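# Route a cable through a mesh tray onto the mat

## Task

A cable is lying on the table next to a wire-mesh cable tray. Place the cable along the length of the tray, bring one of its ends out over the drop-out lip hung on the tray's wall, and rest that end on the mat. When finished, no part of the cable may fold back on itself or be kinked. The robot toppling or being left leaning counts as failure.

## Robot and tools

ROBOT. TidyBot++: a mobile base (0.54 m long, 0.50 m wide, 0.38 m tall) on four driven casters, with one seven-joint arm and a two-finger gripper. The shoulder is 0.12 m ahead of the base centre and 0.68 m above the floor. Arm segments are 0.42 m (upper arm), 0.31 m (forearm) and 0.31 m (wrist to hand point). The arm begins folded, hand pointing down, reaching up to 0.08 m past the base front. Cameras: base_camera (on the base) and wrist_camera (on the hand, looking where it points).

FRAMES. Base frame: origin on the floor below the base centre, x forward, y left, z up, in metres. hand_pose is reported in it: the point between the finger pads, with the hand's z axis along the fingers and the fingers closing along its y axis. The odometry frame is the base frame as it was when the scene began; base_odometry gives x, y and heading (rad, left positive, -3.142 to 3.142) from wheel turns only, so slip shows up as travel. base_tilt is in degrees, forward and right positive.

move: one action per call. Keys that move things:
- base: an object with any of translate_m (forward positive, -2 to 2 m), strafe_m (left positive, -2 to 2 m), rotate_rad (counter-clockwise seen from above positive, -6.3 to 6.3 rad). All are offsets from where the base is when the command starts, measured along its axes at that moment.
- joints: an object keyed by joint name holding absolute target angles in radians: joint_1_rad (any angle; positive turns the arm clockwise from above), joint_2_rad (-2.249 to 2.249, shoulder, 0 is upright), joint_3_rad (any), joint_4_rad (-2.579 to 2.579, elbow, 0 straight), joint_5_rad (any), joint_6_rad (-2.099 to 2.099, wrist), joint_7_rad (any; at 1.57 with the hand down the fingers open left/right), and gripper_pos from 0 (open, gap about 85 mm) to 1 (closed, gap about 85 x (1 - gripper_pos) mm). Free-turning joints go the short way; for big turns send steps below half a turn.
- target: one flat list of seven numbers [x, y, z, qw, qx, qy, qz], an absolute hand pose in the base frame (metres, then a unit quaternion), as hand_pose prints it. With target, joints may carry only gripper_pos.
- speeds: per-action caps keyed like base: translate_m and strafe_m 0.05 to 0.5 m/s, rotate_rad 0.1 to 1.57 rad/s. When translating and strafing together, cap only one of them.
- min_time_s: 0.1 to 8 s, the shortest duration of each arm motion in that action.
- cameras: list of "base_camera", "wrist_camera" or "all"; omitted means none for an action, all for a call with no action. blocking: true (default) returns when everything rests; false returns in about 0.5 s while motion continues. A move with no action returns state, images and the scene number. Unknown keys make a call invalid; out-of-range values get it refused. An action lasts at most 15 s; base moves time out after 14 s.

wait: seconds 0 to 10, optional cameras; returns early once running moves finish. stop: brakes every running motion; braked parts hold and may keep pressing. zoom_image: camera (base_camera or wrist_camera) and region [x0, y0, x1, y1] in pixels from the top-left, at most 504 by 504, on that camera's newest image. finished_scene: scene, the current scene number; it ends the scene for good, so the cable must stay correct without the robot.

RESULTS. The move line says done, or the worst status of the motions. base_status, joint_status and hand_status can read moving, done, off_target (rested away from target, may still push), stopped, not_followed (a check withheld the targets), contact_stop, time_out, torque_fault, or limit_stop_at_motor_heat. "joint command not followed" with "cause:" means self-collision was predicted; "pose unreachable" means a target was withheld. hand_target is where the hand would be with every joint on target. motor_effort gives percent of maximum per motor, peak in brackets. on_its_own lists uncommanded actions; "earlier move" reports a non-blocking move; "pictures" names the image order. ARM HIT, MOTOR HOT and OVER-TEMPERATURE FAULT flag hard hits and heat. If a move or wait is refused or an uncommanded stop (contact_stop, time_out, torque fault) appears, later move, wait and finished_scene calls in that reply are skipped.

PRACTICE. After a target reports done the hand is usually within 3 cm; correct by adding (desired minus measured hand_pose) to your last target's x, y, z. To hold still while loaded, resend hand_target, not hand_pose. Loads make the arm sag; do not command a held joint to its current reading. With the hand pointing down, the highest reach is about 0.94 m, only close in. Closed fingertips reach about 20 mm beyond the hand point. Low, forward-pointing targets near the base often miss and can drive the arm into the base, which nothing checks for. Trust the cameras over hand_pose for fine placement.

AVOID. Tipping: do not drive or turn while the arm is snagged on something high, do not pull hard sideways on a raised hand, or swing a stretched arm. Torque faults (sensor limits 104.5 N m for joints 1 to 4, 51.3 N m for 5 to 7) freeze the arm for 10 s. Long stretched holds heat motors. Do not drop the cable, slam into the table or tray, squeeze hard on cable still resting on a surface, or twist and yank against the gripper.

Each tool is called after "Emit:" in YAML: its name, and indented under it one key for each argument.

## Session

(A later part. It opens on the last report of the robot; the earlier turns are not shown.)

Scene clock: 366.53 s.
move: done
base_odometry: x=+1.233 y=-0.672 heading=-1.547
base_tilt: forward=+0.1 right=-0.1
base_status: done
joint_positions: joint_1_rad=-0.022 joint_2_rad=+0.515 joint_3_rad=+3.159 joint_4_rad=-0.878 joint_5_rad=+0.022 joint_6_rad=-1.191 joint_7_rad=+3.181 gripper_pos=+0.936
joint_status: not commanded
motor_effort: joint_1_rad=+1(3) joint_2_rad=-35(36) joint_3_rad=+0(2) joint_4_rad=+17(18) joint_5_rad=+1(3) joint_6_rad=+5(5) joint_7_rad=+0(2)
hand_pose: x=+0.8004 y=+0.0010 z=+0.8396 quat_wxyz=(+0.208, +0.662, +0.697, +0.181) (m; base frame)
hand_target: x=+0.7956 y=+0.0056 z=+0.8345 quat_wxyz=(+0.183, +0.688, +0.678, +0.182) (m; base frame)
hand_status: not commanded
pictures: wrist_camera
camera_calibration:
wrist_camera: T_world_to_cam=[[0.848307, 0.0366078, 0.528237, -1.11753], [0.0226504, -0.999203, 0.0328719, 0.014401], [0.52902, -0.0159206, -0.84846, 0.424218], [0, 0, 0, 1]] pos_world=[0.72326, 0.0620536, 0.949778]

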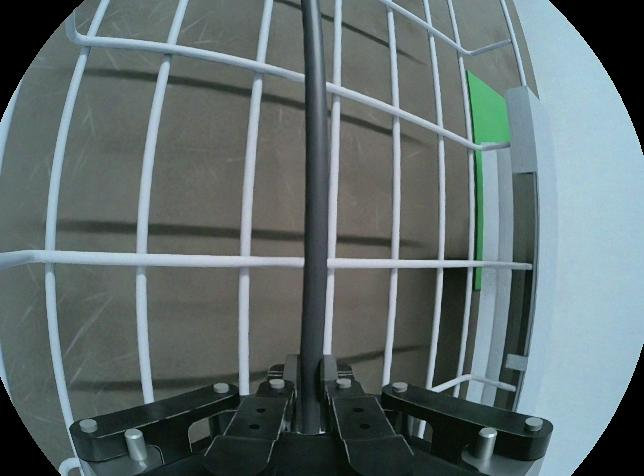

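Now lift to see the tip free.

Emit:
move:
  joints: {"joint_2_rad": 0.43, "joint_4_rad": -0.6, "joint_6_rad": -1.6}
  min_time_s: 2
  cameras: ["wrist_camera"]

Scene clock: 371.60 s.
move: done
base_odometry: x=+1.233 y=-0.672 heading=-1.547
base_tilt: forward=+0.2 right=-0.1
base_status: not commanded
joint_positions: joint_1_rad=-0.022 joint_2_rad=+0.455 joint_3_rad=+3.159 joint_4_rad=-0.629 joint_5_rad=+0.022 joint_6_rad=-1.546 joint_7_rad=+3.181 gripper_pos=+0.936
joint_status: all done
motor_effort: joint_1_rad=+0(1) joint_2_rad=-32(37) joint_3_rad=-1(1) joint_4_rad=+16(18) joint_5_rad=+0(1) joint_6_rad=+4(5) joint_7_rad=+0(2)
hand_pose: x=+0.7341 y=+0.0003 z=+0.9355 quat_wxyz=(+0.192, +0.670, +0.698, +0.166) (m; base frame)
hand_target: x=+0.7165 y=+0.0054 z=+0.9546 quat_wxyz=(+0.179, +0.690, +0.678, +0.179) (m; base frame)
hand_status: not commanded
pictures: wrist_camera
camera_calibration:
wrist_camera: T_world_to_cam=[[0.8719, 0.0280675, 0.488879, -1.0925], [0.0160052, -0.999456, 0.028836, 0.020798], [0.489423, -0.0173175, -0.871875, 0.59158], [0, 0, 0, 1]] pos_world=[0.662681, 0.0616949, 1.04928]

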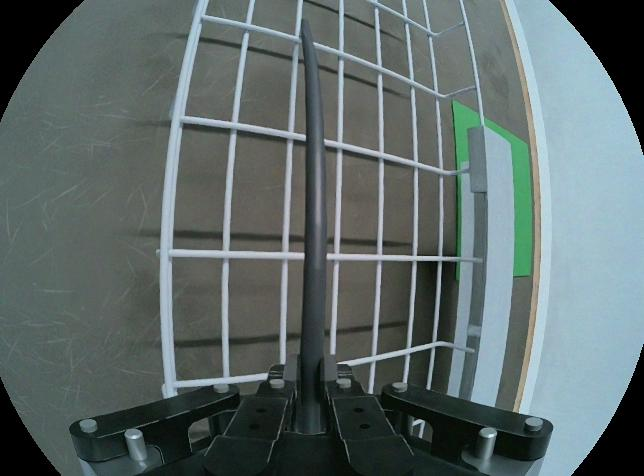

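Emit:
move:
  base: {"strafe_m": 0.24}
  speeds: {"strafe_m": 0.1}

Emit:
move:
  joints: {"joint_1_rad": -0.02, "joint_2_rad": 0.62, "joint_3_rad": 3.16, "joint_4_rad": -0.80, "joint_5_rad": 0.0, "joint_6_rad": -1.0, "joint_7_rad": 3.15}
  min_time_s: 2
  cameras: ["wrist_camera"]

Scene clock: 385.17 s.
move: done
base_odometry: x=+1.473 y=-0.666 heading=-1.546
base_tilt: forward=+0.3 right=-0.1
base_status: done
joint_positions: joint_1_rad=-0.019 joint_2_rad=+0.454 joint_3_rad=+3.159 joint_4_rad=-0.629 joint_5_rad=+0.022 joint_6_rad=-1.549 joint_7_rad=+3.181 gripper_pos=+0.936
joint_status: not commanded
motor_effort: joint_1_rad=+0(3) joint_2_rad=-32(33) joint_3_rad=-1(2) joint_4_rad=+16(16) joint_5_rad=-1(3) joint_6_rad=+4(5) joint_7_rad=+1(2)
hand_pose: x=+0.7333 y=-0.0015 z=+0.9354 quat_wxyz=(+0.191, +0.671, +0.697, +0.165) (m; base frame)
hand_target: x=+0.7165 y=+0.0054 z=+0.9546 quat_wxyz=(+0.179, +0.690, +0.678, +0.179) (m; base frame)
hand_status: not commanded
pictures: none

Scene clock: 387.53 s.
move: done
base_odometry: x=+1.473 y=-0.666 heading=-1.546
base_tilt: forward=+0.2 right=-0.2
base_status: not commanded
joint_positions: joint_1_rad=-0.019 joint_2_rad=+0.587 joint_3_rad=+3.159 joint_4_rad=-0.772 joint_5_rad=+0.022 joint_6_rad=-1.070 joint_7_rad=+3.181 gripper_pos=+0.936
joint_status: all done
motor_effort: joint_1_rad=+0(2) joint_2_rad=-37(39) joint_3_rad=-1(3) joint_4_rad=+18(19) joint_5_rad=-2(3) joint_6_rad=+6(6) joint_7_rad=+1(2)
hand_pose: x=+0.8633 y=+0.0001 z=+0.8626 quat_wxyz=(+0.262, +0.646, +0.679, +0.231) (m; base frame)
hand_target: x=+0.8800 y=+0.0068 z=+0.8377 quat_wxyz=(+0.254, +0.656, +0.667, +0.246) (m; base frame)
hand_status: not commanded
pictures: wrist_camera
camera_calibration:
wrist_camera: T_world_to_cam=[[0.756351, 0.0382173, 0.653049, -1.2113], [0.0185643, -0.999144, 0.0369703, 0.0114281], [0.653903, -0.0158391, -0.756413, 0.223174], [0, 0, 0, 1]] pos_world=[0.770023, 0.0612459, 0.95943]

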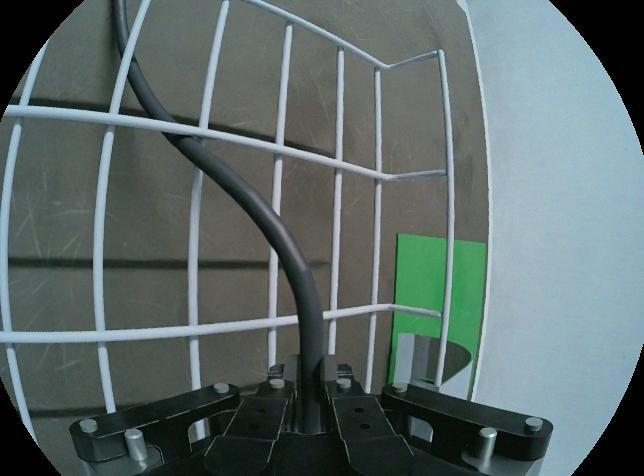

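Emit:
move:
  joints: {"joint_2_rad": 0.54, "joint_4_rad": -0.80, "joint_6_rad": -1.27}
  min_time_s: 1.5

Emit:
move:
  base: {"strafe_m": -0.2}
  speeds: {"strafe_m": 0.08}
  cameras: ["wrist_camera"]

Emit:
move:
  joints: {"joint_2_rad": 0.35, "joint_4_rad": -0.35, "joint_6_rad": -1.85}
  min_time_s: 2
  cameras: ["wrist_camera"]

Scene clock: 395.87 s.
move: done
base_odometry: x=+1.473 y=-0.666 heading=-1.546
base_tilt: forward=+0.2 right=-0.1
base_status: not commanded
joint_positions: joint_1_rad=-0.019 joint_2_rad=+0.571 joint_3_rad=+3.159 joint_4_rad=-0.772 joint_5_rad=+0.022 joint_6_rad=-1.215 joint_7_rad=+3.181 gripper_pos=+0.936
joint_status: all done
motor_effort: joint_1_rad=+0(1) joint_2_rad=-36(39) joint_3_rad=+0(1) joint_4_rad=+16(19) joint_5_rad=+1(2) joint_6_rad=+5(7) joint_7_rad=+0(2)
hand_pose: x=+0.8243 y=-0.0008 z=+0.8475 quat_wxyz=(+0.218, +0.661, +0.693, +0.189) (m; base frame)
hand_target: x=+0.7993 y=+0.0058 z=+0.8462 quat_wxyz=(+0.189, +0.677, +0.687, +0.182) (m; base frame)
hand_status: not commanded
pictures: none

Scene clock: 398.90 s.
move: done
base_odometry: x=+1.273 y=-0.671 heading=-1.544
base_tilt: forward=+0.2 right=-0.1
base_status: done
joint_positions: joint_1_rad=-0.024 joint_2_rad=+0.569 joint_3_rad=+3.159 joint_4_rad=-0.772 joint_5_rad=+0.021 joint_6_rad=-1.217 joint_7_rad=+3.181 gripper_pos=+0.936
joint_status: not commanded
motor_effort: joint_1_rad=+0(5) joint_2_rad=-37(37) joint_3_rad=+0(1) joint_4_rad=+17(18) joint_5_rad=+1(2) joint_6_rad=+4(5) joint_7_rad=+1(2)
hand_pose: x=+0.8236 y=+0.0035 z=+0.8482 quat_wxyz=(+0.217, +0.659, +0.695, +0.190) (m; base frame)
hand_target: x=+0.7993 y=+0.0058 z=+0.8462 quat_wxyz=(+0.189, +0.677, +0.687, +0.182) (m; base frame)
hand_status: not commanded
pictures: wrist_camera
camera_calibration:
wrist_camera: T_world_to_cam=[[0.833958, 0.038957, 0.550452, -1.14886], [0.0246549, -0.999139, 0.0333587, 0.0140576], [0.551277, -0.0142484, -0.8342, 0.388807], [0, 0, 0, 1]] pos_world=[0.743411, 0.0643414, 0.956264]

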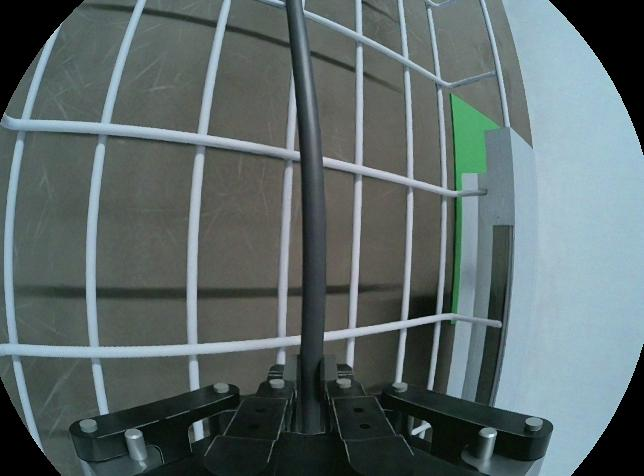

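Scene clock: 401.27 s.
move: done
base_odometry: x=+1.273 y=-0.671 heading=-1.544
base_tilt: forward=+0.2 right=-0.1
base_status: not commanded
joint_positions: joint_1_rad=-0.024 joint_2_rad=+0.366 joint_3_rad=+3.159 joint_4_rad=-0.377 joint_5_rad=+0.021 joint_6_rad=-1.796 joint_7_rad=+3.181 gripper_pos=+0.936
joint_status: all done
motor_effort: joint_1_rad=+0(2) joint_2_rad=-27(39) joint_3_rad=-1(2) joint_4_rad=+13(18) joint_5_rad=+0(2) joint_6_rad=+5(5) joint_7_rad=+1(2)
hand_pose: x=+0.6587 y=+0.0015 z=+1.0498 quat_wxyz=(+0.221, +0.662, +0.688, +0.198) (m; base frame)
hand_target: x=+0.6396 y=+0.0051 z=+1.0590 quat_wxyz=(+0.209, +0.672, +0.681, +0.203) (m; base frame)
hand_status: not commanded
pictures: wrist_camera
camera_calibration:
wrist_camera: T_world_to_cam=[[0.823903, 0.0238332, 0.566229, -1.13214], [0.0122377, -0.999631, 0.0242688, 0.0272474], [0.566599, -0.0130658, -0.82389, 0.627032], [0, 0, 0, 1]] pos_world=[0.577166, 0.0624126, 1.157]

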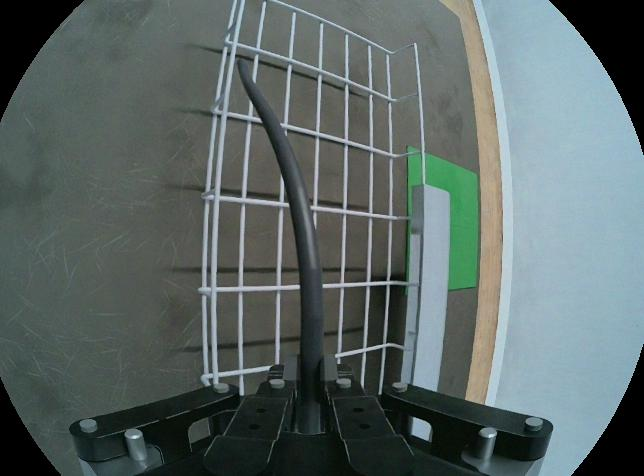

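Emit:
move:
  base: {"strafe_m": 0.25}
  speeds: {"strafe_m": 0.12}
  cameras: ["wrist_camera"]

Emit:
move:
  joints: {"joint_2_rad": 0.56, "joint_4_rad": -0.5, "joint_6_rad": -1.4}
  min_time_s: 2
  cameras: ["wrist_camera"]

Scene clock: 409.53 s.
move: done
base_odometry: x=+1.523 y=-0.664 heading=-1.543
base_tilt: forward=+0.1 right=-0.1
base_status: done
joint_positions: joint_1_rad=-0.019 joint_2_rad=+0.366 joint_3_rad=+3.159 joint_4_rad=-0.377 joint_5_rad=+0.021 joint_6_rad=-1.799 joint_7_rad=+3.181 gripper_pos=+0.936
joint_status: not commanded
motor_effort: joint_1_rad=+0(3) joint_2_rad=-27(28) joint_3_rad=-1(2) joint_4_rad=+13(14) joint_5_rad=+0(2) joint_6_rad=+5(6) joint_7_rad=+1(2)
hand_pose: x=+0.6581 y=-0.0011 z=+1.0495 quat_wxyz=(+0.221, +0.664, +0.686, +0.197) (m; base frame)
hand_target: x=+0.6396 y=+0.0051 z=+1.0590 quat_wxyz=(+0.209, +0.672, +0.681, +0.203) (m; base frame)
hand_status: not commanded
pictures: wrist_camera
camera_calibration:
wrist_camera: T_world_to_cam=[[0.825202, 0.0197594, 0.564492, -1.13047], [0.00731804, -0.999678, 0.0242947, 0.0277862], [0.56479, -0.0159171, -0.825081, 0.629436], [0, 0, 0, 1]] pos_world=[0.577167, 0.0601335, 1.1568]

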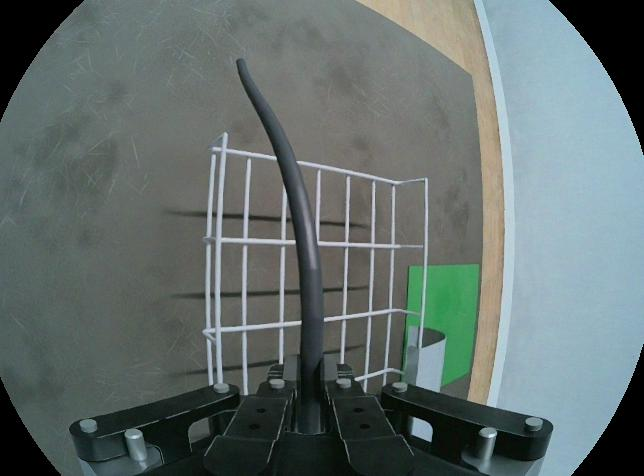

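Scene clock: 411.90 s.
move: done
base_odometry: x=+1.523 y=-0.664 heading=-1.543
base_tilt: forward=+0.2 right=-0.1
base_status: not commanded
joint_positions: joint_1_rad=-0.019 joint_2_rad=+0.533 joint_3_rad=+3.159 joint_4_rad=-0.474 joint_5_rad=+0.021 joint_6_rad=-1.466 joint_7_rad=+3.181 gripper_pos=+0.936
joint_status: all done
motor_effort: joint_1_rad=+1(1) joint_2_rad=-35(36) joint_3_rad=-1(1) joint_4_rad=+16(16) joint_5_rad=+0(1) joint_6_rad=+5(6) joint_7_rad=+1(2)
hand_pose: x=+0.7916 y=+0.0002 z=+0.9679 quat_wxyz=(+0.246, +0.654, +0.682, +0.217) (m; base frame)
hand_target: x=+0.8130 y=+0.0070 z=+0.9501 quat_wxyz=(+0.240, +0.661, +0.672, +0.233) (m; base frame)
hand_status: not commanded
pictures: wrist_camera
camera_calibration:
wrist_camera: T_world_to_cam=[[0.784781, 0.0295248, 0.61907, -1.21541], [0.0124988, -0.999415, 0.0318199, 0.018748], [0.619647, -0.017234, -0.784691, 0.404222], [0, 0, 0, 1]] pos_world=[0.703118, 0.061588, 1.06901]

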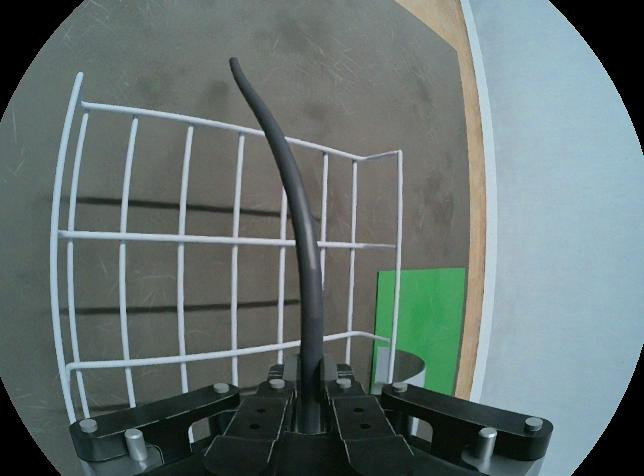

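Emit:
move:
  joints: {"joint_2_rad": 0.62, "joint_4_rad": -0.72, "joint_6_rad": -1.08, "joint_7_rad": 2.9}
  min_time_s: 2
  cameras: ["wrist_camera"]

Emit:
move:
  joints: {"joint_2_rad": 0.62, "joint_4_rad": -0.85, "joint_6_rad": -0.96, "joint_7_rad": 2.9}
  min_time_s: 1.5
  cameras: ["wrist_camera"]

Scene clock: 419.97 s.
move: done
base_odometry: x=+1.523 y=-0.664 heading=-1.543
base_tilt: forward=+0.2 right=-0.1
base_status: not commanded
joint_positions: joint_1_rad=-0.019 joint_2_rad=+0.585 joint_3_rad=+3.159 joint_4_rad=-0.691 joint_5_rad=+0.021 joint_6_rad=-1.146 joint_7_rad=+2.991 gripper_pos=+0.936
joint_status: all done
motor_effort: joint_1_rad=+1(2) joint_2_rad=-37(39) joint_3_rad=+0(1) joint_4_rad=+17(18) joint_5_rad=+0(2) joint_6_rad=+6(6) joint_7_rad=+1(2)
hand_pose: x=+0.8576 y=+0.0009 z=+0.8900 quat_wxyz=(+0.241, +0.706, +0.614, +0.258) (m; base frame)
hand_target: x=+0.8753 y=+0.0071 z=+0.8624 quat_wxyz=(+0.221, +0.734, +0.580, +0.275) (m; base frame)
hand_status: not commanded
pictures: wrist_camera
camera_calibration:
wrist_camera: T_world_to_cam=[[0.740558, -0.151433, 0.654707, -1.21264], [-0.123725, -0.988348, -0.0886546, 0.245077], [0.660504, -0.01535, -0.750666, 0.236899], [0, 0, 0, 1]] pos_world=[0.771881, 0.0622242, 0.993484]

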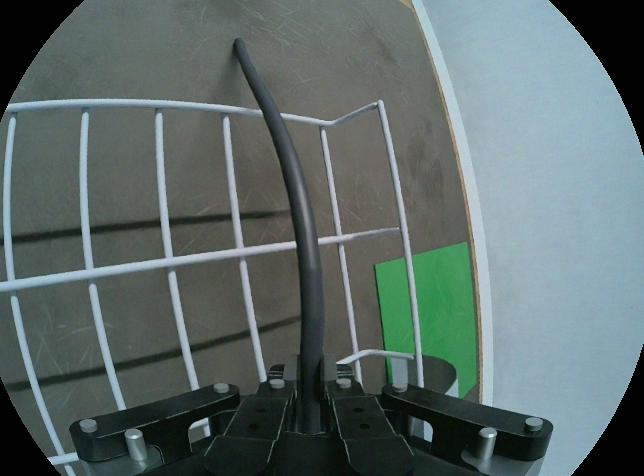

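Scene clock: 421.77 s.
move: done
base_odometry: x=+1.523 y=-0.664 heading=-1.543
base_tilt: forward=+0.2 right=-0.1
base_status: not commanded
joint_positions: joint_1_rad=-0.019 joint_2_rad=+0.585 joint_3_rad=+3.159 joint_4_rad=-0.819 joint_5_rad=+0.021 joint_6_rad=-1.023 joint_7_rad=+2.991 gripper_pos=+0.936
joint_status: all done
motor_effort: joint_1_rad=+1(2) joint_2_rad=-37(38) joint_3_rad=+0(1) joint_4_rad=+18(19) joint_5_rad=+1(2) joint_6_rad=+5(6) joint_7_rad=+0(1)
hand_pose: x=+0.8654 y=+0.0009 z=+0.8494 quat_wxyz=(+0.238, +0.707, +0.615, +0.256) (m; base frame)
hand_target: x=+0.8797 y=+0.0066 z=+0.8201 quat_wxyz=(+0.218, +0.735, +0.581, +0.272) (m; base frame)
hand_status: not commanded
pictures: wrist_camera
camera_calibration:
wrist_camera: T_world_to_cam=[[0.744979, -0.149525, 0.650115, -1.19174], [-0.122072, -0.988656, -0.0875039, 0.240073], [0.655824, -0.0141724, -0.754781, 0.208845], [0, 0, 0, 1]] pos_world=[0.780161, 0.0621149, 0.953407]

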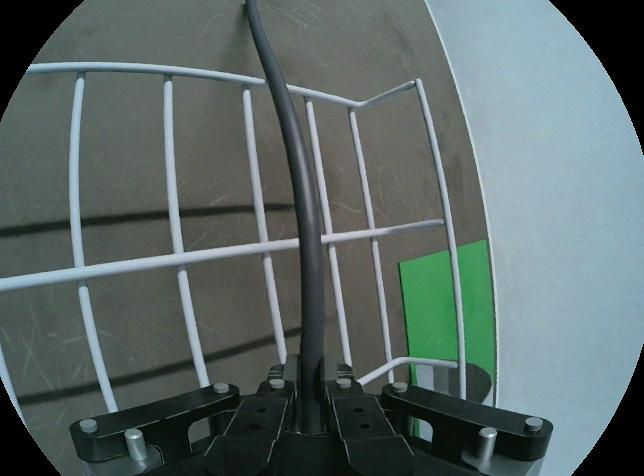

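Emit:
move:
  joints: {"joint_2_rad": 0.62, "joint_4_rad": -0.92, "joint_6_rad": -0.90}
  min_time_s: 1

Emit:
move:
  joints: {"gripper_pos": 0.74}

Emit:
move:
  joints: {"joint_2_rad": 0.5, "joint_4_rad": -0.55, "joint_6_rad": -1.35, "joint_7_rad": 3.0}
  min_time_s: 2
  cameras: ["wrist_camera"]

Scene clock: 428.67 s.
move: done
base_odometry: x=+1.523 y=-0.664 heading=-1.543
base_tilt: forward=+0.2 right=-0.1
base_status: not commanded
joint_positions: joint_1_rad=-0.019 joint_2_rad=+0.585 joint_3_rad=+3.159 joint_4_rad=-0.887 joint_5_rad=+0.021 joint_6_rad=-0.961 joint_7_rad=+2.991 gripper_pos=+0.936
joint_status: all done
motor_effort: joint_1_rad=+1(2) joint_2_rad=-37(38) joint_3_rad=+0(0) joint_4_rad=+17(18) joint_5_rad=+0(1) joint_6_rad=+5(6) joint_7_rad=+0(1)
hand_pose: x=+0.8669 y=+0.0010 z=+0.8271 quat_wxyz=(+0.237, +0.707, +0.616, +0.254) (m; base frame)
hand_target: x=+0.8788 y=+0.0064 z=+0.7961 quat_wxyz=(+0.215, +0.737, +0.582, +0.268) (m; base frame)
hand_status: not commanded
pictures: none

Scene clock: 429.30 s.
move: done
base_odometry: x=+1.523 y=-0.664 heading=-1.543
base_tilt: forward=+0.1 right=-0.1
base_status: not commanded
joint_positions: joint_1_rad=-0.019 joint_2_rad=+0.585 joint_3_rad=+3.159 joint_4_rad=-0.888 joint_5_rad=+0.021 joint_6_rad=-0.961 joint_7_rad=+2.990 gripper_pos=+0.740
joint_status: all done
motor_effort: joint_1_rad=+1(1) joint_2_rad=-38(38) joint_3_rad=-1(1) joint_4_rad=+17(18) joint_5_rad=+0(1) joint_6_rad=+5(6) joint_7_rad=+0(1)
hand_pose: x=+0.8667 y=+0.0010 z=+0.8265 quat_wxyz=(+0.236, +0.707, +0.616, +0.254) (m; base frame)
hand_target: x=+0.8788 y=+0.0064 z=+0.7961 quat_wxyz=(+0.215, +0.737, +0.582, +0.268) (m; base frame)
hand_status: not commanded
pictures: none

Scene clock: 431.90 s.
move: done
base_odometry: x=+1.523 y=-0.664 heading=-1.543
base_tilt: forward=+0.3 right=-0.1
base_status: not commanded
joint_positions: joint_1_rad=-0.019 joint_2_rad=+0.517 joint_3_rad=+3.159 joint_4_rad=-0.575 joint_5_rad=+0.021 joint_6_rad=-1.295 joint_7_rad=+2.990 gripper_pos=+0.740
joint_status: all done
motor_effort: joint_1_rad=+0(1) joint_2_rad=-34(38) joint_3_rad=-1(1) joint_4_rad=+16(19) joint_5_rad=+0(1) joint_6_rad=+6(7) joint_7_rad=+1(2)
hand_pose: x=+0.8194 y=+0.0004 z=+0.9659 quat_wxyz=(+0.251, +0.703, +0.607, +0.271) (m; base frame)
hand_target: x=+0.8038 y=+0.0066 z=+0.9779 quat_wxyz=(+0.240, +0.702, +0.613, +0.272) (m; base frame)
hand_status: not commanded
pictures: wrist_camera
camera_calibration:
wrist_camera: T_world_to_cam=[[0.716305, -0.156468, 0.680018, -1.23879], [-0.124468, -0.987557, -0.0961205, 0.254406], [0.686596, -0.0157892, -0.726867, 0.274746], [0, 0, 0, 1]] pos_world=[0.730381, 0.0617471, 1.06656]

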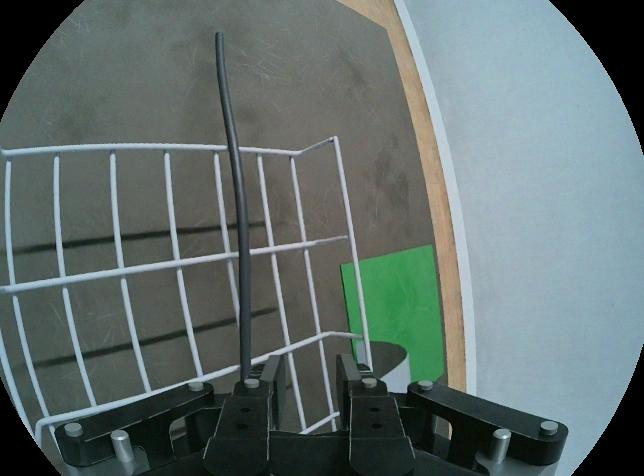

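Emit:
move:
  joints: {"joint_1_rad": -0.02, "joint_2_rad": -0.2, "joint_3_rad": 3.16, "joint_4_rad": -0.75, "joint_5_rad": 0.0, "joint_6_rad": -1.7, "joint_7_rad": 3.15, "gripper_pos": 0.3}
  min_time_s: 2

Emit:
move:
  base: {"translate_m": -0.45}
  cameras: ["wrist_camera"]

Emit:
move:
  base: {"strafe_m": 1.15}

Emit:
move:
  base: {"translate_m": 2.0}
  cameras: ["base_camera"]

Scene clock: 441.07 s.
move: done
base_odometry: x=+1.523 y=-0.664 heading=-1.543
base_tilt: forward=+0.1 right=-0.2
base_status: not commanded
joint_positions: joint_1_rad=-0.019 joint_2_rad=-0.204 joint_3_rad=+3.159 joint_4_rad=-0.724 joint_5_rad=+0.021 joint_6_rad=-1.644 joint_7_rad=+3.060 gripper_pos=+0.300
joint_status: all done
motor_effort: joint_1_rad=+0(1) joint_2_rad=-6(37) joint_3_rad=+0(2) joint_4_rad=+11(19) joint_5_rad=+0(2) joint_6_rad=+7(8) joint_7_rad=+1(2)
hand_pose: x=+0.4483 y=-0.0063 z=+1.1928 quat_wxyz=(+0.323, +0.653, +0.594, +0.341) (m; base frame)
hand_target: x=+0.4422 y=+0.0002 z=+1.1667 quat_wxyz=(+0.305, +0.635, +0.641, +0.305) (m; base frame)
hand_status: not commanded
pictures: none

Scene clock: 443.33 s.
move: done
base_odometry: x=+1.511 y=-0.214 heading=-1.544
base_tilt: forward=+0.1 right=-0.1
base_status: done
joint_positions: joint_1_rad=-0.019 joint_2_rad=-0.209 joint_3_rad=+3.159 joint_4_rad=-0.727 joint_5_rad=+0.021 joint_6_rad=-1.647 joint_7_rad=+3.061 gripper_pos=+0.300
joint_status: not commanded
motor_effort: joint_1_rad=+0(1) joint_2_rad=-6(10) joint_3_rad=-1(1) joint_4_rad=+11(12) joint_5_rad=+0(1) joint_6_rad=+8(8) joint_7_rad=+0(2)
hand_pose: x=+0.4455 y=-0.0063 z=+1.1921 quat_wxyz=(+0.323, +0.653, +0.595, +0.340) (m; base frame)
hand_target: x=+0.4422 y=+0.0002 z=+1.1667 quat_wxyz=(+0.305, +0.635, +0.641, +0.305) (m; base frame)
hand_status: not commanded
pictures: wrist_camera
camera_calibration:
wrist_camera: T_world_to_cam=[[0.55597, -0.104543, 0.824602, -1.22631], [-0.0661242, -0.994478, -0.0814971, 0.179507], [0.828568, -0.00921615, -0.559813, 0.433384], [0, 0, 0, 1]] pos_world=[0.334573, 0.0543078, 1.26846]

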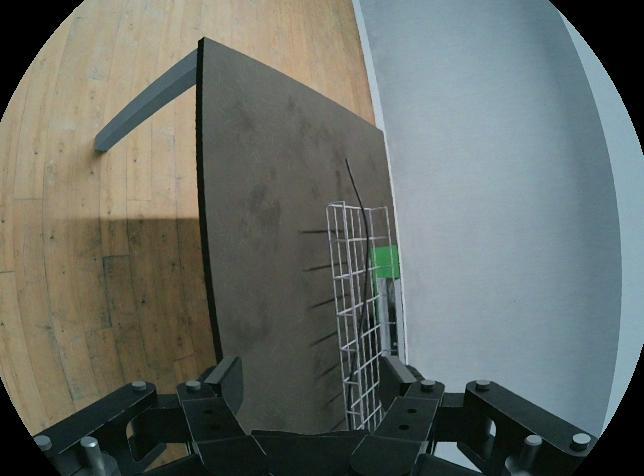

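Scene clock: 447.03 s.
move: done
base_odometry: x=+2.660 y=-0.183 heading=-1.543
base_tilt: forward=+0.2 right=-0.1
base_status: done
joint_positions: joint_1_rad=-0.019 joint_2_rad=-0.209 joint_3_rad=+3.159 joint_4_rad=-0.727 joint_5_rad=+0.021 joint_6_rad=-1.647 joint_7_rad=+3.061 gripper_pos=+0.300
joint_status: not commanded
motor_effort: joint_1_rad=+0(1) joint_2_rad=-5(7) joint_3_rad=+0(2) joint_4_rad=+11(12) joint_5_rad=+1(2) joint_6_rad=+7(7) joint_7_rad=+0(2)
hand_pose: x=+0.4456 y=-0.0064 z=+1.1920 quat_wxyz=(+0.323, +0.653, +0.595, +0.340) (m; base frame)
hand_target: x=+0.4422 y=+0.0002 z=+1.1667 quat_wxyz=(+0.305, +0.635, +0.641, +0.305) (m; base frame)
hand_status: not commanded
pictures: none

Scene clock: 452.40 s.
move: done
base_odometry: x=+2.715 y=-2.182 heading=-1.543
base_tilt: forward=+0.1 right=-0.1
base_status: done
joint_positions: joint_1_rad=-0.019 joint_2_rad=-0.200 joint_3_rad=+3.159 joint_4_rad=-0.728 joint_5_rad=+0.021 joint_6_rad=-1.648 joint_7_rad=+3.061 gripper_pos=+0.300
joint_status: not commanded
motor_effort: joint_1_rad=+0(1) joint_2_rad=-6(9) joint_3_rad=+0(1) joint_4_rad=+11(13) joint_5_rad=+0(1) joint_6_rad=+7(8) joint_7_rad=+0(2)
hand_pose: x=+0.4499 y=-0.0064 z=+1.1886 quat_wxyz=(+0.320, +0.655, +0.596, +0.337) (m; base frame)
hand_target: x=+0.4422 y=+0.0002 z=+1.1667 quat_wxyz=(+0.305, +0.635, +0.641, +0.305) (m; base frame)
hand_status: not commanded
pictures: base_camera

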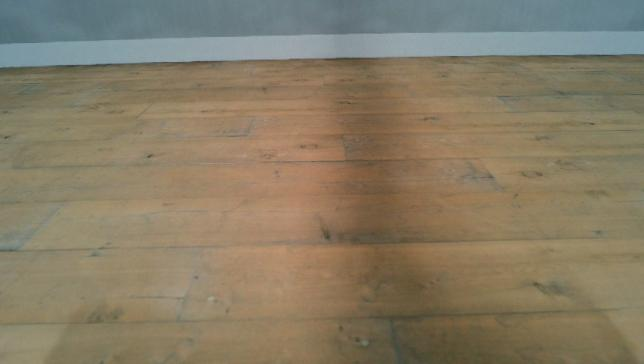

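Emit:
move:
  base: {"translate_m": 0.65, "rotate_rad": 3.135}

Emit:
move:
  base: {"strafe_m": 1.1}
  cameras: ["wrist_camera"]

Scene clock: 462.00 s.
move: done
base_odometry: x=+2.734 y=-2.832 heading=+1.592
base_tilt: forward=+0.1 right=-0.1
base_status: done
joint_positions: joint_1_rad=-0.019 joint_2_rad=-0.201 joint_3_rad=+3.159 joint_4_rad=-0.729 joint_5_rad=+0.021 joint_6_rad=-1.648 joint_7_rad=+3.061 gripper_pos=+0.300
joint_status: not commanded
motor_effort: joint_1_rad=+0(1) joint_2_rad=-6(9) joint_3_rad=+0(2) joint_4_rad=+11(12) joint_5_rad=-1(2) joint_6_rad=+7(8) joint_7_rad=+1(2)
hand_pose: x=+0.4495 y=-0.0063 z=+1.1887 quat_wxyz=(+0.320, +0.655, +0.596, +0.337) (m; base frame)
hand_target: x=+0.4422 y=+0.0002 z=+1.1667 quat_wxyz=(+0.305, +0.635, +0.641, +0.305) (m; base frame)
hand_status: not commanded
pictures: none

Scene clock: 465.60 s.
move: done
base_odometry: x=+1.634 y=-2.855 heading=+1.592
base_tilt: forward=+0.2 right=-0.1
base_status: done
joint_positions: joint_1_rad=-0.019 joint_2_rad=-0.201 joint_3_rad=+3.159 joint_4_rad=-0.729 joint_5_rad=+0.021 joint_6_rad=-1.648 joint_7_rad=+3.061 gripper_pos=+0.300
joint_status: not commanded
motor_effort: joint_1_rad=+0(1) joint_2_rad=-6(7) joint_3_rad=-1(2) joint_4_rad=+11(12) joint_5_rad=+0(1) joint_6_rad=+7(7) joint_7_rad=+0(1)
hand_pose: x=+0.4495 y=-0.0064 z=+1.1887 quat_wxyz=(+0.320, +0.655, +0.596, +0.337) (m; base frame)
hand_target: x=+0.4422 y=+0.0002 z=+1.1667 quat_wxyz=(+0.305, +0.635, +0.641, +0.305) (m; base frame)
hand_status: not commanded
pictures: wrist_camera
camera_calibration:
wrist_camera: T_world_to_cam=[[0.564135, -0.104565, 0.819035, -1.22295], [-0.0671082, -0.994473, -0.0807401, 0.179027], [0.822951, -0.00941568, -0.568035, 0.440466], [0, 0, 0, 1]] pos_world=[0.33944, 0.0543081, 1.26629]

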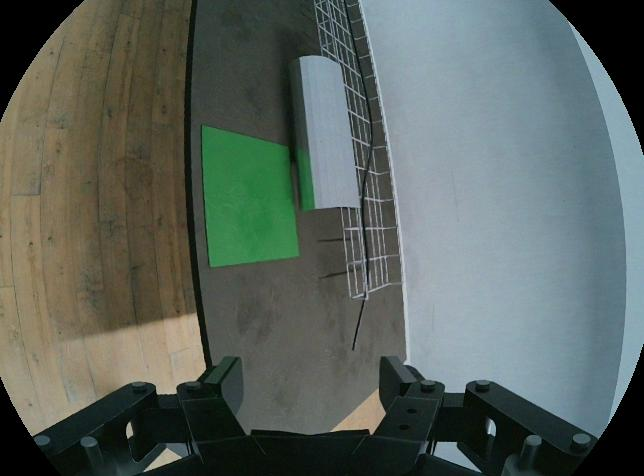

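Emit:
move:
  base: {"translate_m": 0.46, "strafe_m": 0.12}

Emit:
move:
  joints: {"joint_1_rad": 0.36, "joint_2_rad": 0.45, "joint_3_rad": 3.16, "joint_4_rad": -0.50, "joint_5_rad": 0.0, "joint_6_rad": -1.65, "joint_7_rad": 3.45, "gripper_pos": 0.2}
  min_time_s: 2
  cameras: ["wrist_camera"]

Scene clock: 504.43 s.
move: done
base_odometry: x=+1.504 y=-2.398 heading=+1.593
base_tilt: forward=+0.2 right=-0.1
base_status: done
joint_positions: joint_1_rad=-0.019 joint_2_rad=-0.193 joint_3_rad=+3.159 joint_4_rad=-0.730 joint_5_rad=+0.021 joint_6_rad=-1.648 joint_7_rad=+3.061 gripper_pos=+0.300
joint_status: not commanded
motor_effort: joint_1_rad=+0(1) joint_2_rad=-7(10) joint_3_rad=+0(1) joint_4_rad=+12(12) joint_5_rad=+0(1) joint_6_rad=+7(8) joint_7_rad=+1(2)
hand_pose: x=+0.4535 y=-0.0063 z=+1.1854 quat_wxyz=(+0.317, +0.656, +0.598, +0.334) (m; base frame)
hand_target: x=+0.4422 y=+0.0002 z=+1.1667 quat_wxyz=(+0.305, +0.635, +0.641, +0.305) (m; base frame)
hand_status: not commanded
pictures: none

Scene clock: 507.03 s.
move: done
base_odometry: x=+1.504 y=-2.398 heading=+1.593
base_tilt: forward=+0.2 right=-0.1
base_status: not commanded
joint_positions: joint_1_rad=+0.353 joint_2_rad=+0.435 joint_3_rad=+3.159 joint_4_rad=-0.527 joint_5_rad=+0.021 joint_6_rad=-1.648 joint_7_rad=+3.360 gripper_pos=+0.200
joint_status: all done
motor_effort: joint_1_rad=+0(1) joint_2_rad=-30(33) joint_3_rad=-1(2) joint_4_rad=+15(16) joint_5_rad=+0(2) joint_6_rad=+4(8) joint_7_rad=+1(2)
hand_pose: x=+0.6710 y=-0.2168 z=+0.9751 quat_wxyz=(+0.238, +0.733, +0.627, +0.112) (m; base frame)
hand_target: x=+0.6777 y=-0.2170 z=+0.9767 quat_wxyz=(+0.243, +0.703, +0.659, +0.111) (m; base frame)
hand_status: not commanded
pictures: wrist_camera
camera_calibration:
wrist_camera: T_world_to_cam=[[0.861881, -0.120679, 0.492542, -1.07975], [-0.20299, -0.972164, 0.117011, -0.129508], [0.464711, -0.200831, -0.862387, 0.6208], [0, 0, 0, 1]] pos_world=[0.615831, -0.131531, 1.08234]

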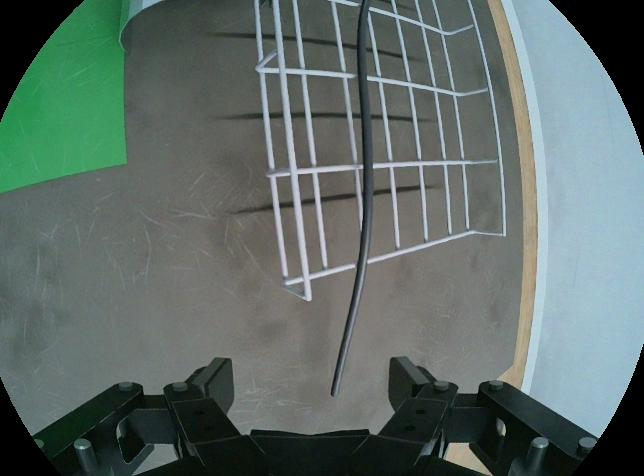

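Emit:
move:
  joints: {"joint_1_rad": 0.42, "joint_2_rad": 0.62, "joint_3_rad": 3.16, "joint_4_rad": -0.80, "joint_5_rad": 0.0, "joint_6_rad": -1.0, "joint_7_rad": 3.3}
  min_time_s: 2
  cameras: ["wrist_camera"]

Scene clock: 523.10 s.
move: done
base_odometry: x=+1.504 y=-2.398 heading=+1.593
base_tilt: forward=+0.2 right=-0.1
base_status: not commanded
joint_positions: joint_1_rad=+0.410 joint_2_rad=+0.589 joint_3_rad=+3.159 joint_4_rad=-0.772 joint_5_rad=+0.021 joint_6_rad=-1.064 joint_7_rad=+3.360 gripper_pos=+0.200
joint_status: all done
motor_effort: joint_1_rad=+0(1) joint_2_rad=-38(40) joint_3_rad=-1(2) joint_4_rad=+17(18) joint_5_rad=+0(2) joint_6_rad=+5(6) joint_7_rad=+0(3)
hand_pose: x=+0.7975 y=-0.3095 z=+0.8629 quat_wxyz=(+0.321, +0.725, +0.593, +0.144) (m; base frame)
hand_target: x=+0.8105 y=-0.3180 z=+0.8377 quat_wxyz=(+0.314, +0.745, +0.566, +0.161) (m; base frame)
hand_status: not commanded
pictures: wrist_camera
camera_calibration:
wrist_camera: T_world_to_cam=[[0.761851, -0.110614, 0.638238, -1.1876], [-0.266357, -0.951652, 0.153013, -0.154918], [0.590455, -0.286572, -0.754479, 0.226605], [0, 0, 0, 1]] pos_world=[0.729711, -0.213854, 0.952645]

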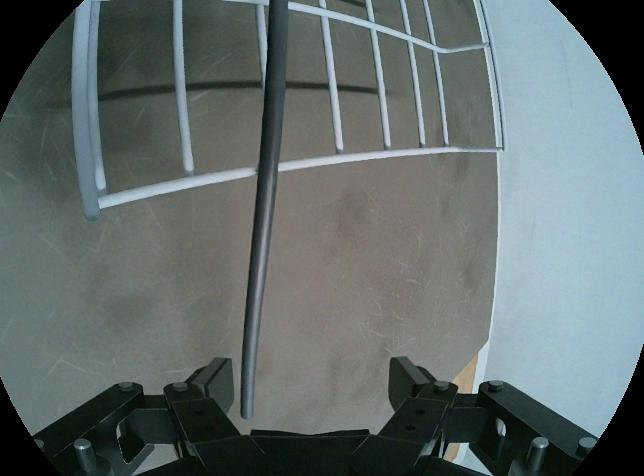

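Emit:
move:
  joints: {"joint_1_rad": 0.40, "joint_2_rad": 0.61, "joint_3_rad": 3.16, "joint_4_rad": -0.95, "joint_5_rad": 0.0, "joint_6_rad": -0.88, "joint_7_rad": 3.25}
  min_time_s: 2
  cameras: ["wrist_camera"]

Scene clock: 533.77 s.
move: done
base_odometry: x=+1.504 y=-2.398 heading=+1.593
base_tilt: forward=+0.2 right=-0.1
base_status: not commanded
joint_positions: joint_1_rad=+0.410 joint_2_rad=+0.589 joint_3_rad=+3.159 joint_4_rad=-0.920 joint_5_rad=+0.021 joint_6_rad=-0.944 joint_7_rad=+3.340 gripper_pos=+0.200
joint_status: all done
motor_effort: joint_1_rad=+0(1) joint_2_rad=-37(39) joint_3_rad=-1(2) joint_4_rad=+17(19) joint_5_rad=+0(2) joint_6_rad=+5(6) joint_7_rad=+1(3)
hand_pose: x=+0.7972 y=-0.3094 z=+0.8112 quat_wxyz=(+0.307, +0.733, +0.590, +0.141) (m; base frame)
hand_target: x=+0.8122 y=-0.3028 z=+0.7922 quat_wxyz=(+0.300, +0.757, +0.556, +0.168) (m; base frame)
hand_status: not commanded
pictures: wrist_camera
camera_calibration:
wrist_camera: T_world_to_cam=[[0.772944, -0.134475, 0.62006, -1.15582], [-0.275429, -0.951512, 0.136982, -0.126701], [0.571573, -0.276662, -0.772504, 0.220623], [0, 0, 0, 1]] pos_world=[0.732382, -0.214948, 0.904463]

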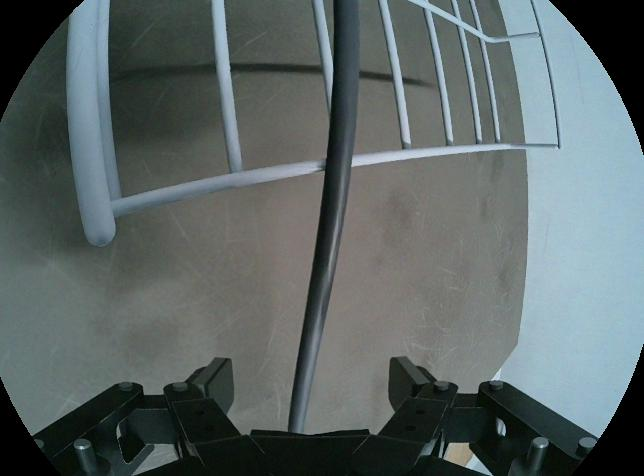

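Emit:
move:
  joints: {"gripper_pos":0.96}
  cameras: ["wrist_camera"]

Scene clock: 555.83 s.
move: done
base_odometry: x=+1.504 y=-2.398 heading=+1.593
base_tilt: forward=+0.2 right=-0.1
base_status: not commanded
joint_positions: joint_1_rad=+0.410 joint_2_rad=+0.589 joint_3_rad=+3.159 joint_4_rad=-0.920 joint_5_rad=+0.021 joint_6_rad=-0.944 joint_7_rad=+3.340 gripper_pos=+0.960
joint_status: all done
motor_effort: joint_1_rad=+0(1) joint_2_rad=-38(39) joint_3_rad=-1(1) joint_4_rad=+17(18) joint_5_rad=-1(1) joint_6_rad=+6(6) joint_7_rad=+0(1)
hand_pose: x=+0.7974 y=-0.3094 z=+0.8113 quat_wxyz=(+0.308, +0.733, +0.590, +0.141) (m; base frame)
hand_target: x=+0.8122 y=-0.3028 z=+0.7922 quat_wxyz=(+0.300, +0.757, +0.556, +0.168) (m; base frame)
hand_status: not commanded
pictures: wrist_camera
camera_calibration:
wrist_camera: T_world_to_cam=[[0.772596, -0.13439, 0.620511, -1.15609], [-0.275511, -0.951491, 0.136964, -0.126606], [0.572004, -0.276775, -0.772144, 0.219975], [0, 0, 0, 1]] pos_world=[0.732483, -0.214948, 0.904561]

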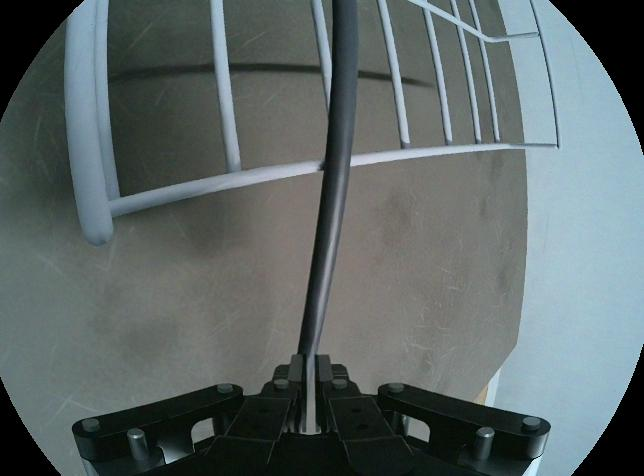

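Emit:
move:
  joints: {"gripper_pos":0.2}

Emit:
move:
  joints: {"joint_2_rad":0.65}
  min_time_s: 1.5
  cameras: ["wrist_camera"]

Scene clock: 561.73 s.
move: done
base_odometry: x=+1.504 y=-2.398 heading=+1.593
base_tilt: forward=+0.1 right=+0.0
base_status: not commanded
joint_positions: joint_1_rad=+0.410 joint_2_rad=+0.589 joint_3_rad=+3.159 joint_4_rad=-0.920 joint_5_rad=+0.021 joint_6_rad=-0.944 joint_7_rad=+3.340 gripper_pos=+0.200
joint_status: all done
motor_effort: joint_1_rad=+0(1) joint_2_rad=-37(38) joint_3_rad=+0(1) joint_4_rad=+17(18) joint_5_rad=+0(1) joint_6_rad=+5(6) joint_7_rad=+1(2)
hand_pose: x=+0.7974 y=-0.3094 z=+0.8114 quat_wxyz=(+0.308, +0.733, +0.590, +0.141) (m; base frame)
hand_target: x=+0.8122 y=-0.3028 z=+0.7922 quat_wxyz=(+0.300, +0.757, +0.556, +0.168) (m; base frame)
hand_status: not commanded
pictures: none

Scene clock: 563.50 s.
move: done
base_odometry: x=+1.504 y=-2.398 heading=+1.593
base_tilt: forward=+0.2 right=-0.1
base_status: not commanded
joint_positions: joint_1_rad=+0.410 joint_2_rad=+0.609 joint_3_rad=+3.159 joint_4_rad=-0.920 joint_5_rad=+0.021 joint_6_rad=-0.943 joint_7_rad=+3.340 gripper_pos=+0.200
joint_status: all done
motor_effort: joint_1_rad=+0(1) joint_2_rad=-37(39) joint_3_rad=-1(1) joint_4_rad=+18(18) joint_5_rad=+0(1) joint_6_rad=+6(6) joint_7_rad=+0(2)
hand_pose: x=+0.7998 y=-0.3104 z=+0.7958 quat_wxyz=(+0.299, +0.736, +0.592, +0.137) (m; base frame)
hand_target: x=+0.8158 y=-0.3043 z=+0.7619 quat_wxyz=(+0.284, +0.762, +0.560, +0.158) (m; base frame)
hand_status: not commanded
pictures: wrist_camera
camera_calibration:
wrist_camera: T_world_to_cam=[[0.784167, -0.139469, 0.604674, -1.1466], [-0.273006, -0.952588, 0.13433, -0.125027], [0.55727, -0.270417, -0.785063, 0.230339], [0, 0, 0, 1]] pos_world=[0.736634, -0.216726, 0.890946]

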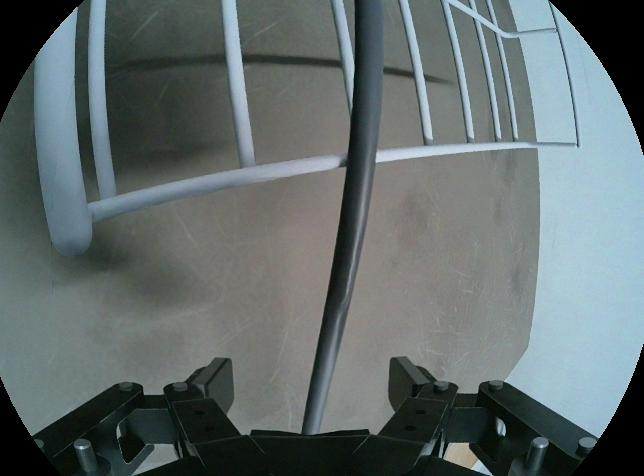

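Lower a bit further, then close.

Emit:
move:
  joints: {"joint_2_rad":0.675}
  min_time_s: 1.5

Emit:
move:
  joints: {"gripper_pos":0.96}
  cameras: ["wrist_camera"]

Scene clock: 568.13 s.
move: done
base_odometry: x=+1.504 y=-2.398 heading=+1.593
base_tilt: forward=+0.2 right=-0.1
base_status: not commanded
joint_positions: joint_1_rad=+0.410 joint_2_rad=+0.633 joint_3_rad=+3.159 joint_4_rad=-0.920 joint_5_rad=+0.021 joint_6_rad=-0.943 joint_7_rad=+3.340 gripper_pos=+0.200
joint_status: all done
motor_effort: joint_1_rad=+0(1) joint_2_rad=-39(39) joint_3_rad=-1(1) joint_4_rad=+16(18) joint_5_rad=+1(1) joint_6_rad=+5(6) joint_7_rad=+0(2)
hand_pose: x=+0.8021 y=-0.3114 z=+0.7783 quat_wxyz=(+0.289, +0.739, +0.595, +0.132) (m; base frame)
hand_target: x=+0.8174 y=-0.3049 z=+0.7429 quat_wxyz=(+0.274, +0.765, +0.563, +0.152) (m; base frame)
hand_status: not commanded
pictures: none

Scene clock: 569.10 s.
move: done
base_odometry: x=+1.504 y=-2.398 heading=+1.593
base_tilt: forward=+0.2 right=-0.1
base_status: not commanded
joint_positions: joint_1_rad=+0.409 joint_2_rad=+0.633 joint_3_rad=+3.159 joint_4_rad=-0.920 joint_5_rad=+0.021 joint_6_rad=-0.939 joint_7_rad=+3.339 gripper_pos=+0.932
joint_status: all done
motor_effort: joint_1_rad=+0(1) joint_2_rad=-38(39) joint_3_rad=-1(1) joint_4_rad=+17(18) joint_5_rad=+0(1) joint_6_rad=+5(5) joint_7_rad=+1(2)
hand_pose: x=+0.8030 y=-0.3117 z=+0.7791 quat_wxyz=(+0.291, +0.738, +0.594, +0.133) (m; base frame)
hand_target: x=+0.8174 y=-0.3049 z=+0.7429 quat_wxyz=(+0.274, +0.765, +0.563, +0.152) (m; base frame)
hand_status: not commanded
pictures: wrist_camera
camera_calibration:
wrist_camera: T_world_to_cam=[[0.794516, -0.144769, 0.589735, -1.13756], [-0.271192, -0.953529, 0.131289, -0.122548], [0.543323, -0.264242, -0.796854, 0.237405], [0, 0, 0, 1]] pos_world=[0.741591, -0.218804, 0.876128]

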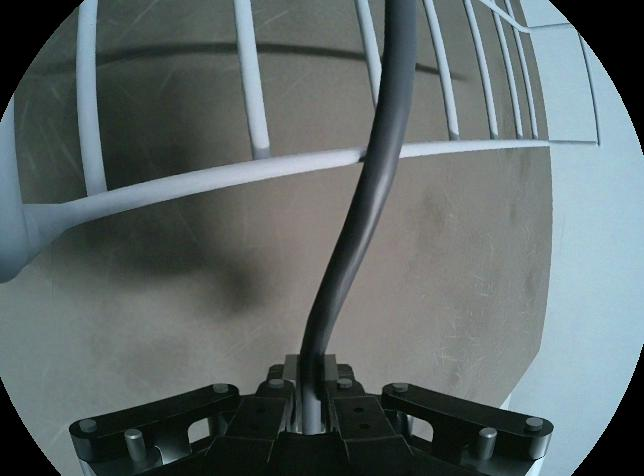

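Emit:
move:
  joints: {"joint_1_rad":0.36,"joint_2_rad":0.373,"joint_3_rad":3.16,"joint_4_rad":-0.826,"joint_5_rad":0.03,"joint_6_rad":-1.3,"joint_7_rad":3.3}
  min_time_s: 2.5
  cameras: ["all"]

Scene clock: 578.87 s.
move: done
base_odometry: x=+1.504 y=-2.398 heading=+1.593
base_tilt: forward=+0.2 right=-0.1
base_status: not commanded
joint_positions: joint_1_rad=+0.372 joint_2_rad=+0.392 joint_3_rad=+3.159 joint_4_rad=-0.854 joint_5_rad=+0.021 joint_6_rad=-1.246 joint_7_rad=+3.339 gripper_pos=+0.932
joint_status: all done
motor_effort: joint_1_rad=+0(2) joint_2_rad=-31(40) joint_3_rad=-1(2) joint_4_rad=+17(19) joint_5_rad=-1(2) joint_6_rad=+5(6) joint_7_rad=+0(2)
hand_pose: x=+0.7168 y=-0.2479 z=+0.9231 quat_wxyz=(+0.288, +0.730, +0.604, +0.139) (m; base frame)
hand_target: x=+0.7053 y=-0.2386 z=+0.9387 quat_wxyz=(+0.283, +0.740, +0.594, +0.140) (m; base frame)
hand_status: not commanded
pictures: base_camera, wrist_camera
camera_calibration:
wrist_camera: T_world_to_cam=[[0.797459, -0.124151, 0.590462, -1.14241], [-0.243385, -0.961644, 0.126512, -0.121452], [0.552107, -0.244598, -0.797088, 0.414652], [0, 0, 0, 1]] pos_world=[0.652536, -0.157202, 1.02043]

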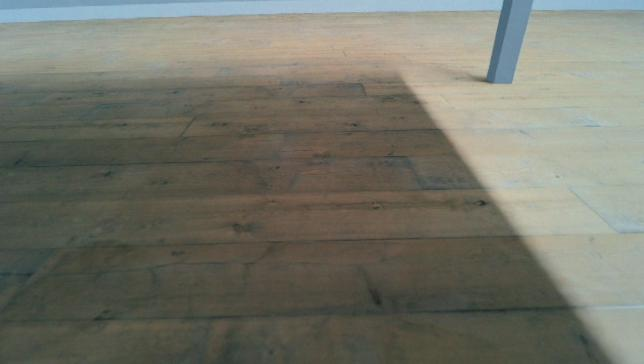

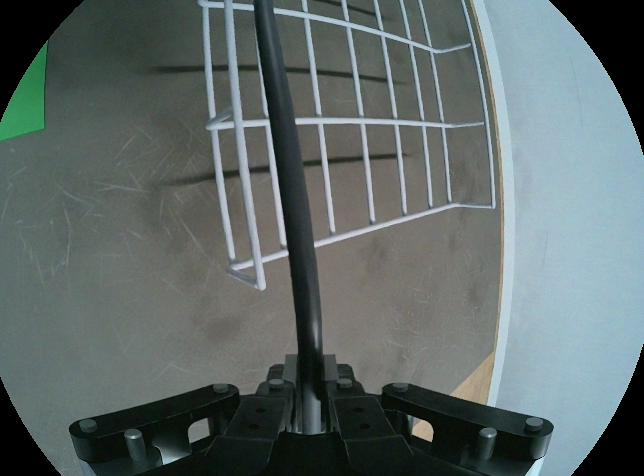

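Emit:
move:
  joints: {"joint_1_rad":0.0,"joint_2_rad":0.206,"joint_4_rad":-0.902,"joint_6_rad":-1.77,"joint_7_rad":2.7}
  min_time_s: 3.5
  cameras: ["wrist_camera"]

Scene clock: 587.80 s.
move: done
base_odometry: x=+1.504 y=-2.398 heading=+1.593
base_tilt: forward=+0.2 right=-0.1
base_status: not commanded
joint_positions: joint_1_rad=+0.010 joint_2_rad=+0.228 joint_3_rad=+3.159 joint_4_rad=-0.874 joint_5_rad=+0.021 joint_6_rad=-1.717 joint_7_rad=+2.791 gripper_pos=+0.932
joint_status: all done
motor_effort: joint_1_rad=+0(2) joint_2_rad=-23(33) joint_3_rad=-1(2) joint_4_rad=+15(17) joint_5_rad=-1(3) joint_6_rad=+3(6) joint_7_rad=+1(2)
hand_pose: x=+0.5932 y=-0.0173 z=+0.9387 quat_wxyz=(+0.104, +0.818, +0.552, +0.123) (m; base frame)
hand_target: x=+0.5674 y=-0.0149 z=+0.9336 quat_wxyz=(+0.085, +0.845, +0.519, +0.102) (m; base frame)
hand_status: not commanded
pictures: wrist_camera
camera_calibration:
wrist_camera: T_world_to_cam=[[0.869803, -0.388525, 0.304125, -0.803156], [-0.375914, -0.921072, -0.101565, 0.361672], [0.319582, -0.0259829, -0.947202, 0.834326], [0, 0, 0, 1]] pos_world=[0.567909, 0.0427581, 1.07127]

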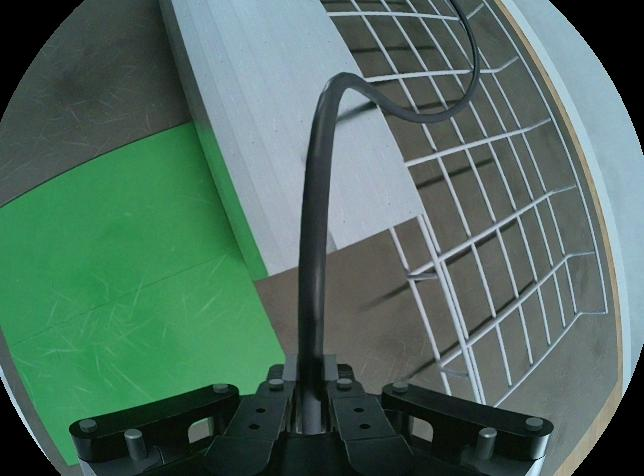

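Emit:
move:
  joints: {"joint_1_rad":-0.22,"joint_2_rad":0.02,"joint_4_rad":-1.3,"joint_6_rad":-1.82,"joint_7_rad":2.3}
  min_time_s: 3.5
  cameras: ["wrist_camera"]

Scene clock: 596.40 s.
move: done
base_odometry: x=+1.504 y=-2.398 heading=+1.593
base_tilt: forward=+0.2 right=-0.1
base_status: not commanded
joint_positions: joint_1_rad=-0.208 joint_2_rad=+0.043 joint_3_rad=+3.159 joint_4_rad=-1.272 joint_5_rad=+0.021 joint_6_rad=-1.766 joint_7_rad=+2.389 gripper_pos=+0.932
joint_status: all done
motor_effort: joint_1_rad=+0(1) joint_2_rad=-18(25) joint_3_rad=+0(1) joint_4_rad=+15(16) joint_5_rad=+0(2) joint_6_rad=+0(3) joint_7_rad=+1(2)
hand_pose: x=+0.4550 y=+0.0597 z=+0.8711 quat_wxyz=(+0.020, +0.876, +0.481, +0.026) (m; base frame)
hand_target: x=+0.4278 y=+0.0553 z=+0.8693 quat_wxyz=(+0.014, +0.895, +0.445, -0.003) (m; base frame)
hand_status: not commanded
pictures: wrist_camera
camera_calibration:
wrist_camera: T_world_to_cam=[[0.830731, -0.553617, 0.058252, -0.390665], [-0.5525, -0.832766, -0.035271, 0.391079], [0.0680369, -0.00288344, -0.997679, 0.973479], [0, 0, 0, 1]] pos_world=[0.474376, 0.112205, 1.00777]

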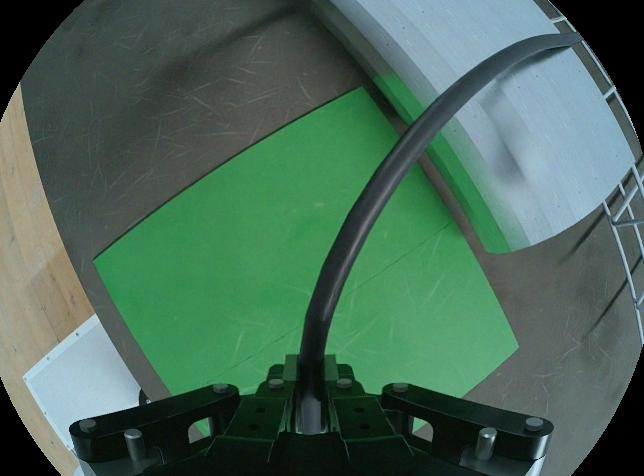

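Emit:
move:
  joints: {"joint_1_rad":-0.22,"joint_2_rad":0.016,"joint_4_rad":-1.65,"joint_6_rad":-1.46,"joint_7_rad":2.15}
  min_time_s: 3.0

Emit:
move:
  joints: {"joint_2_rad":0.018,"joint_4_rad":-1.715,"joint_6_rad":-1.41}
  min_time_s: 2
  cameras: ["wrist_camera"]

Scene clock: 606.67 s.
move: done
base_odometry: x=+1.504 y=-2.398 heading=+1.593
base_tilt: forward=+0.2 right=-0.1
base_status: not commanded
joint_positions: joint_1_rad=-0.208 joint_2_rad=+0.037 joint_3_rad=+3.159 joint_4_rad=-1.619 joint_5_rad=+0.021 joint_6_rad=-1.510 joint_7_rad=+2.239 gripper_pos=+0.932
joint_status: all done
motor_effort: joint_1_rad=+0(1) joint_2_rad=-17(18) joint_3_rad=+0(1) joint_4_rad=+14(15) joint_5_rad=-1(1) joint_6_rad=-1(2) joint_7_rad=+1(2)
hand_pose: x=+0.4356 y=+0.0558 z=+0.7645 quat_wxyz=(+0.008, +0.909, +0.417, -0.014) (m; base frame)
hand_target: x=+0.4387 y=+0.0573 z=+0.7615 quat_wxyz=(+0.016, +0.924, +0.382, +0.005) (m; base frame)
hand_status: not commanded
pictures: none

Scene clock: 608.97 s.
move: done
base_odometry: x=+1.504 y=-2.398 heading=+1.593
base_tilt: forward=+0.1 right=-0.1
base_status: not commanded
joint_positions: joint_1_rad=-0.209 joint_2_rad=+0.030 joint_3_rad=+3.159 joint_4_rad=-1.673 joint_5_rad=+0.021 joint_6_rad=-1.457 joint_7_rad=+2.239 gripper_pos=+0.932
joint_status: all done
motor_effort: joint_1_rad=+0(1) joint_2_rad=-15(17) joint_3_rad=-1(1) joint_4_rad=+12(14) joint_5_rad=+1(1) joint_6_rad=-1(2) joint_7_rad=+1(2)
hand_pose: x=+0.4330 y=+0.0554 z=+0.7496 quat_wxyz=(+0.008, +0.909, +0.418, -0.011) (m; base frame)
hand_target: x=+0.4317 y=+0.0559 z=+0.7406 quat_wxyz=(+0.015, +0.924, +0.383, -0.004) (m; base frame)
hand_status: not commanded
pictures: wrist_camera
camera_calibration:
wrist_camera: T_world_to_cam=[[0.74544, -0.666545, 0.00603767, -0.285398], [-0.666518, -0.745232, 0.019575, 0.374519], [-0.00854816, -0.0186162, -0.99979, 0.889439], [0, 0, 0, 1]] pos_world=[0.469974, 0.105431, 0.883644]

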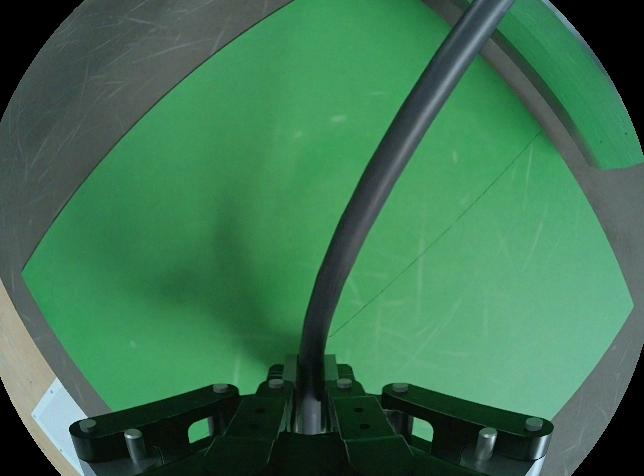

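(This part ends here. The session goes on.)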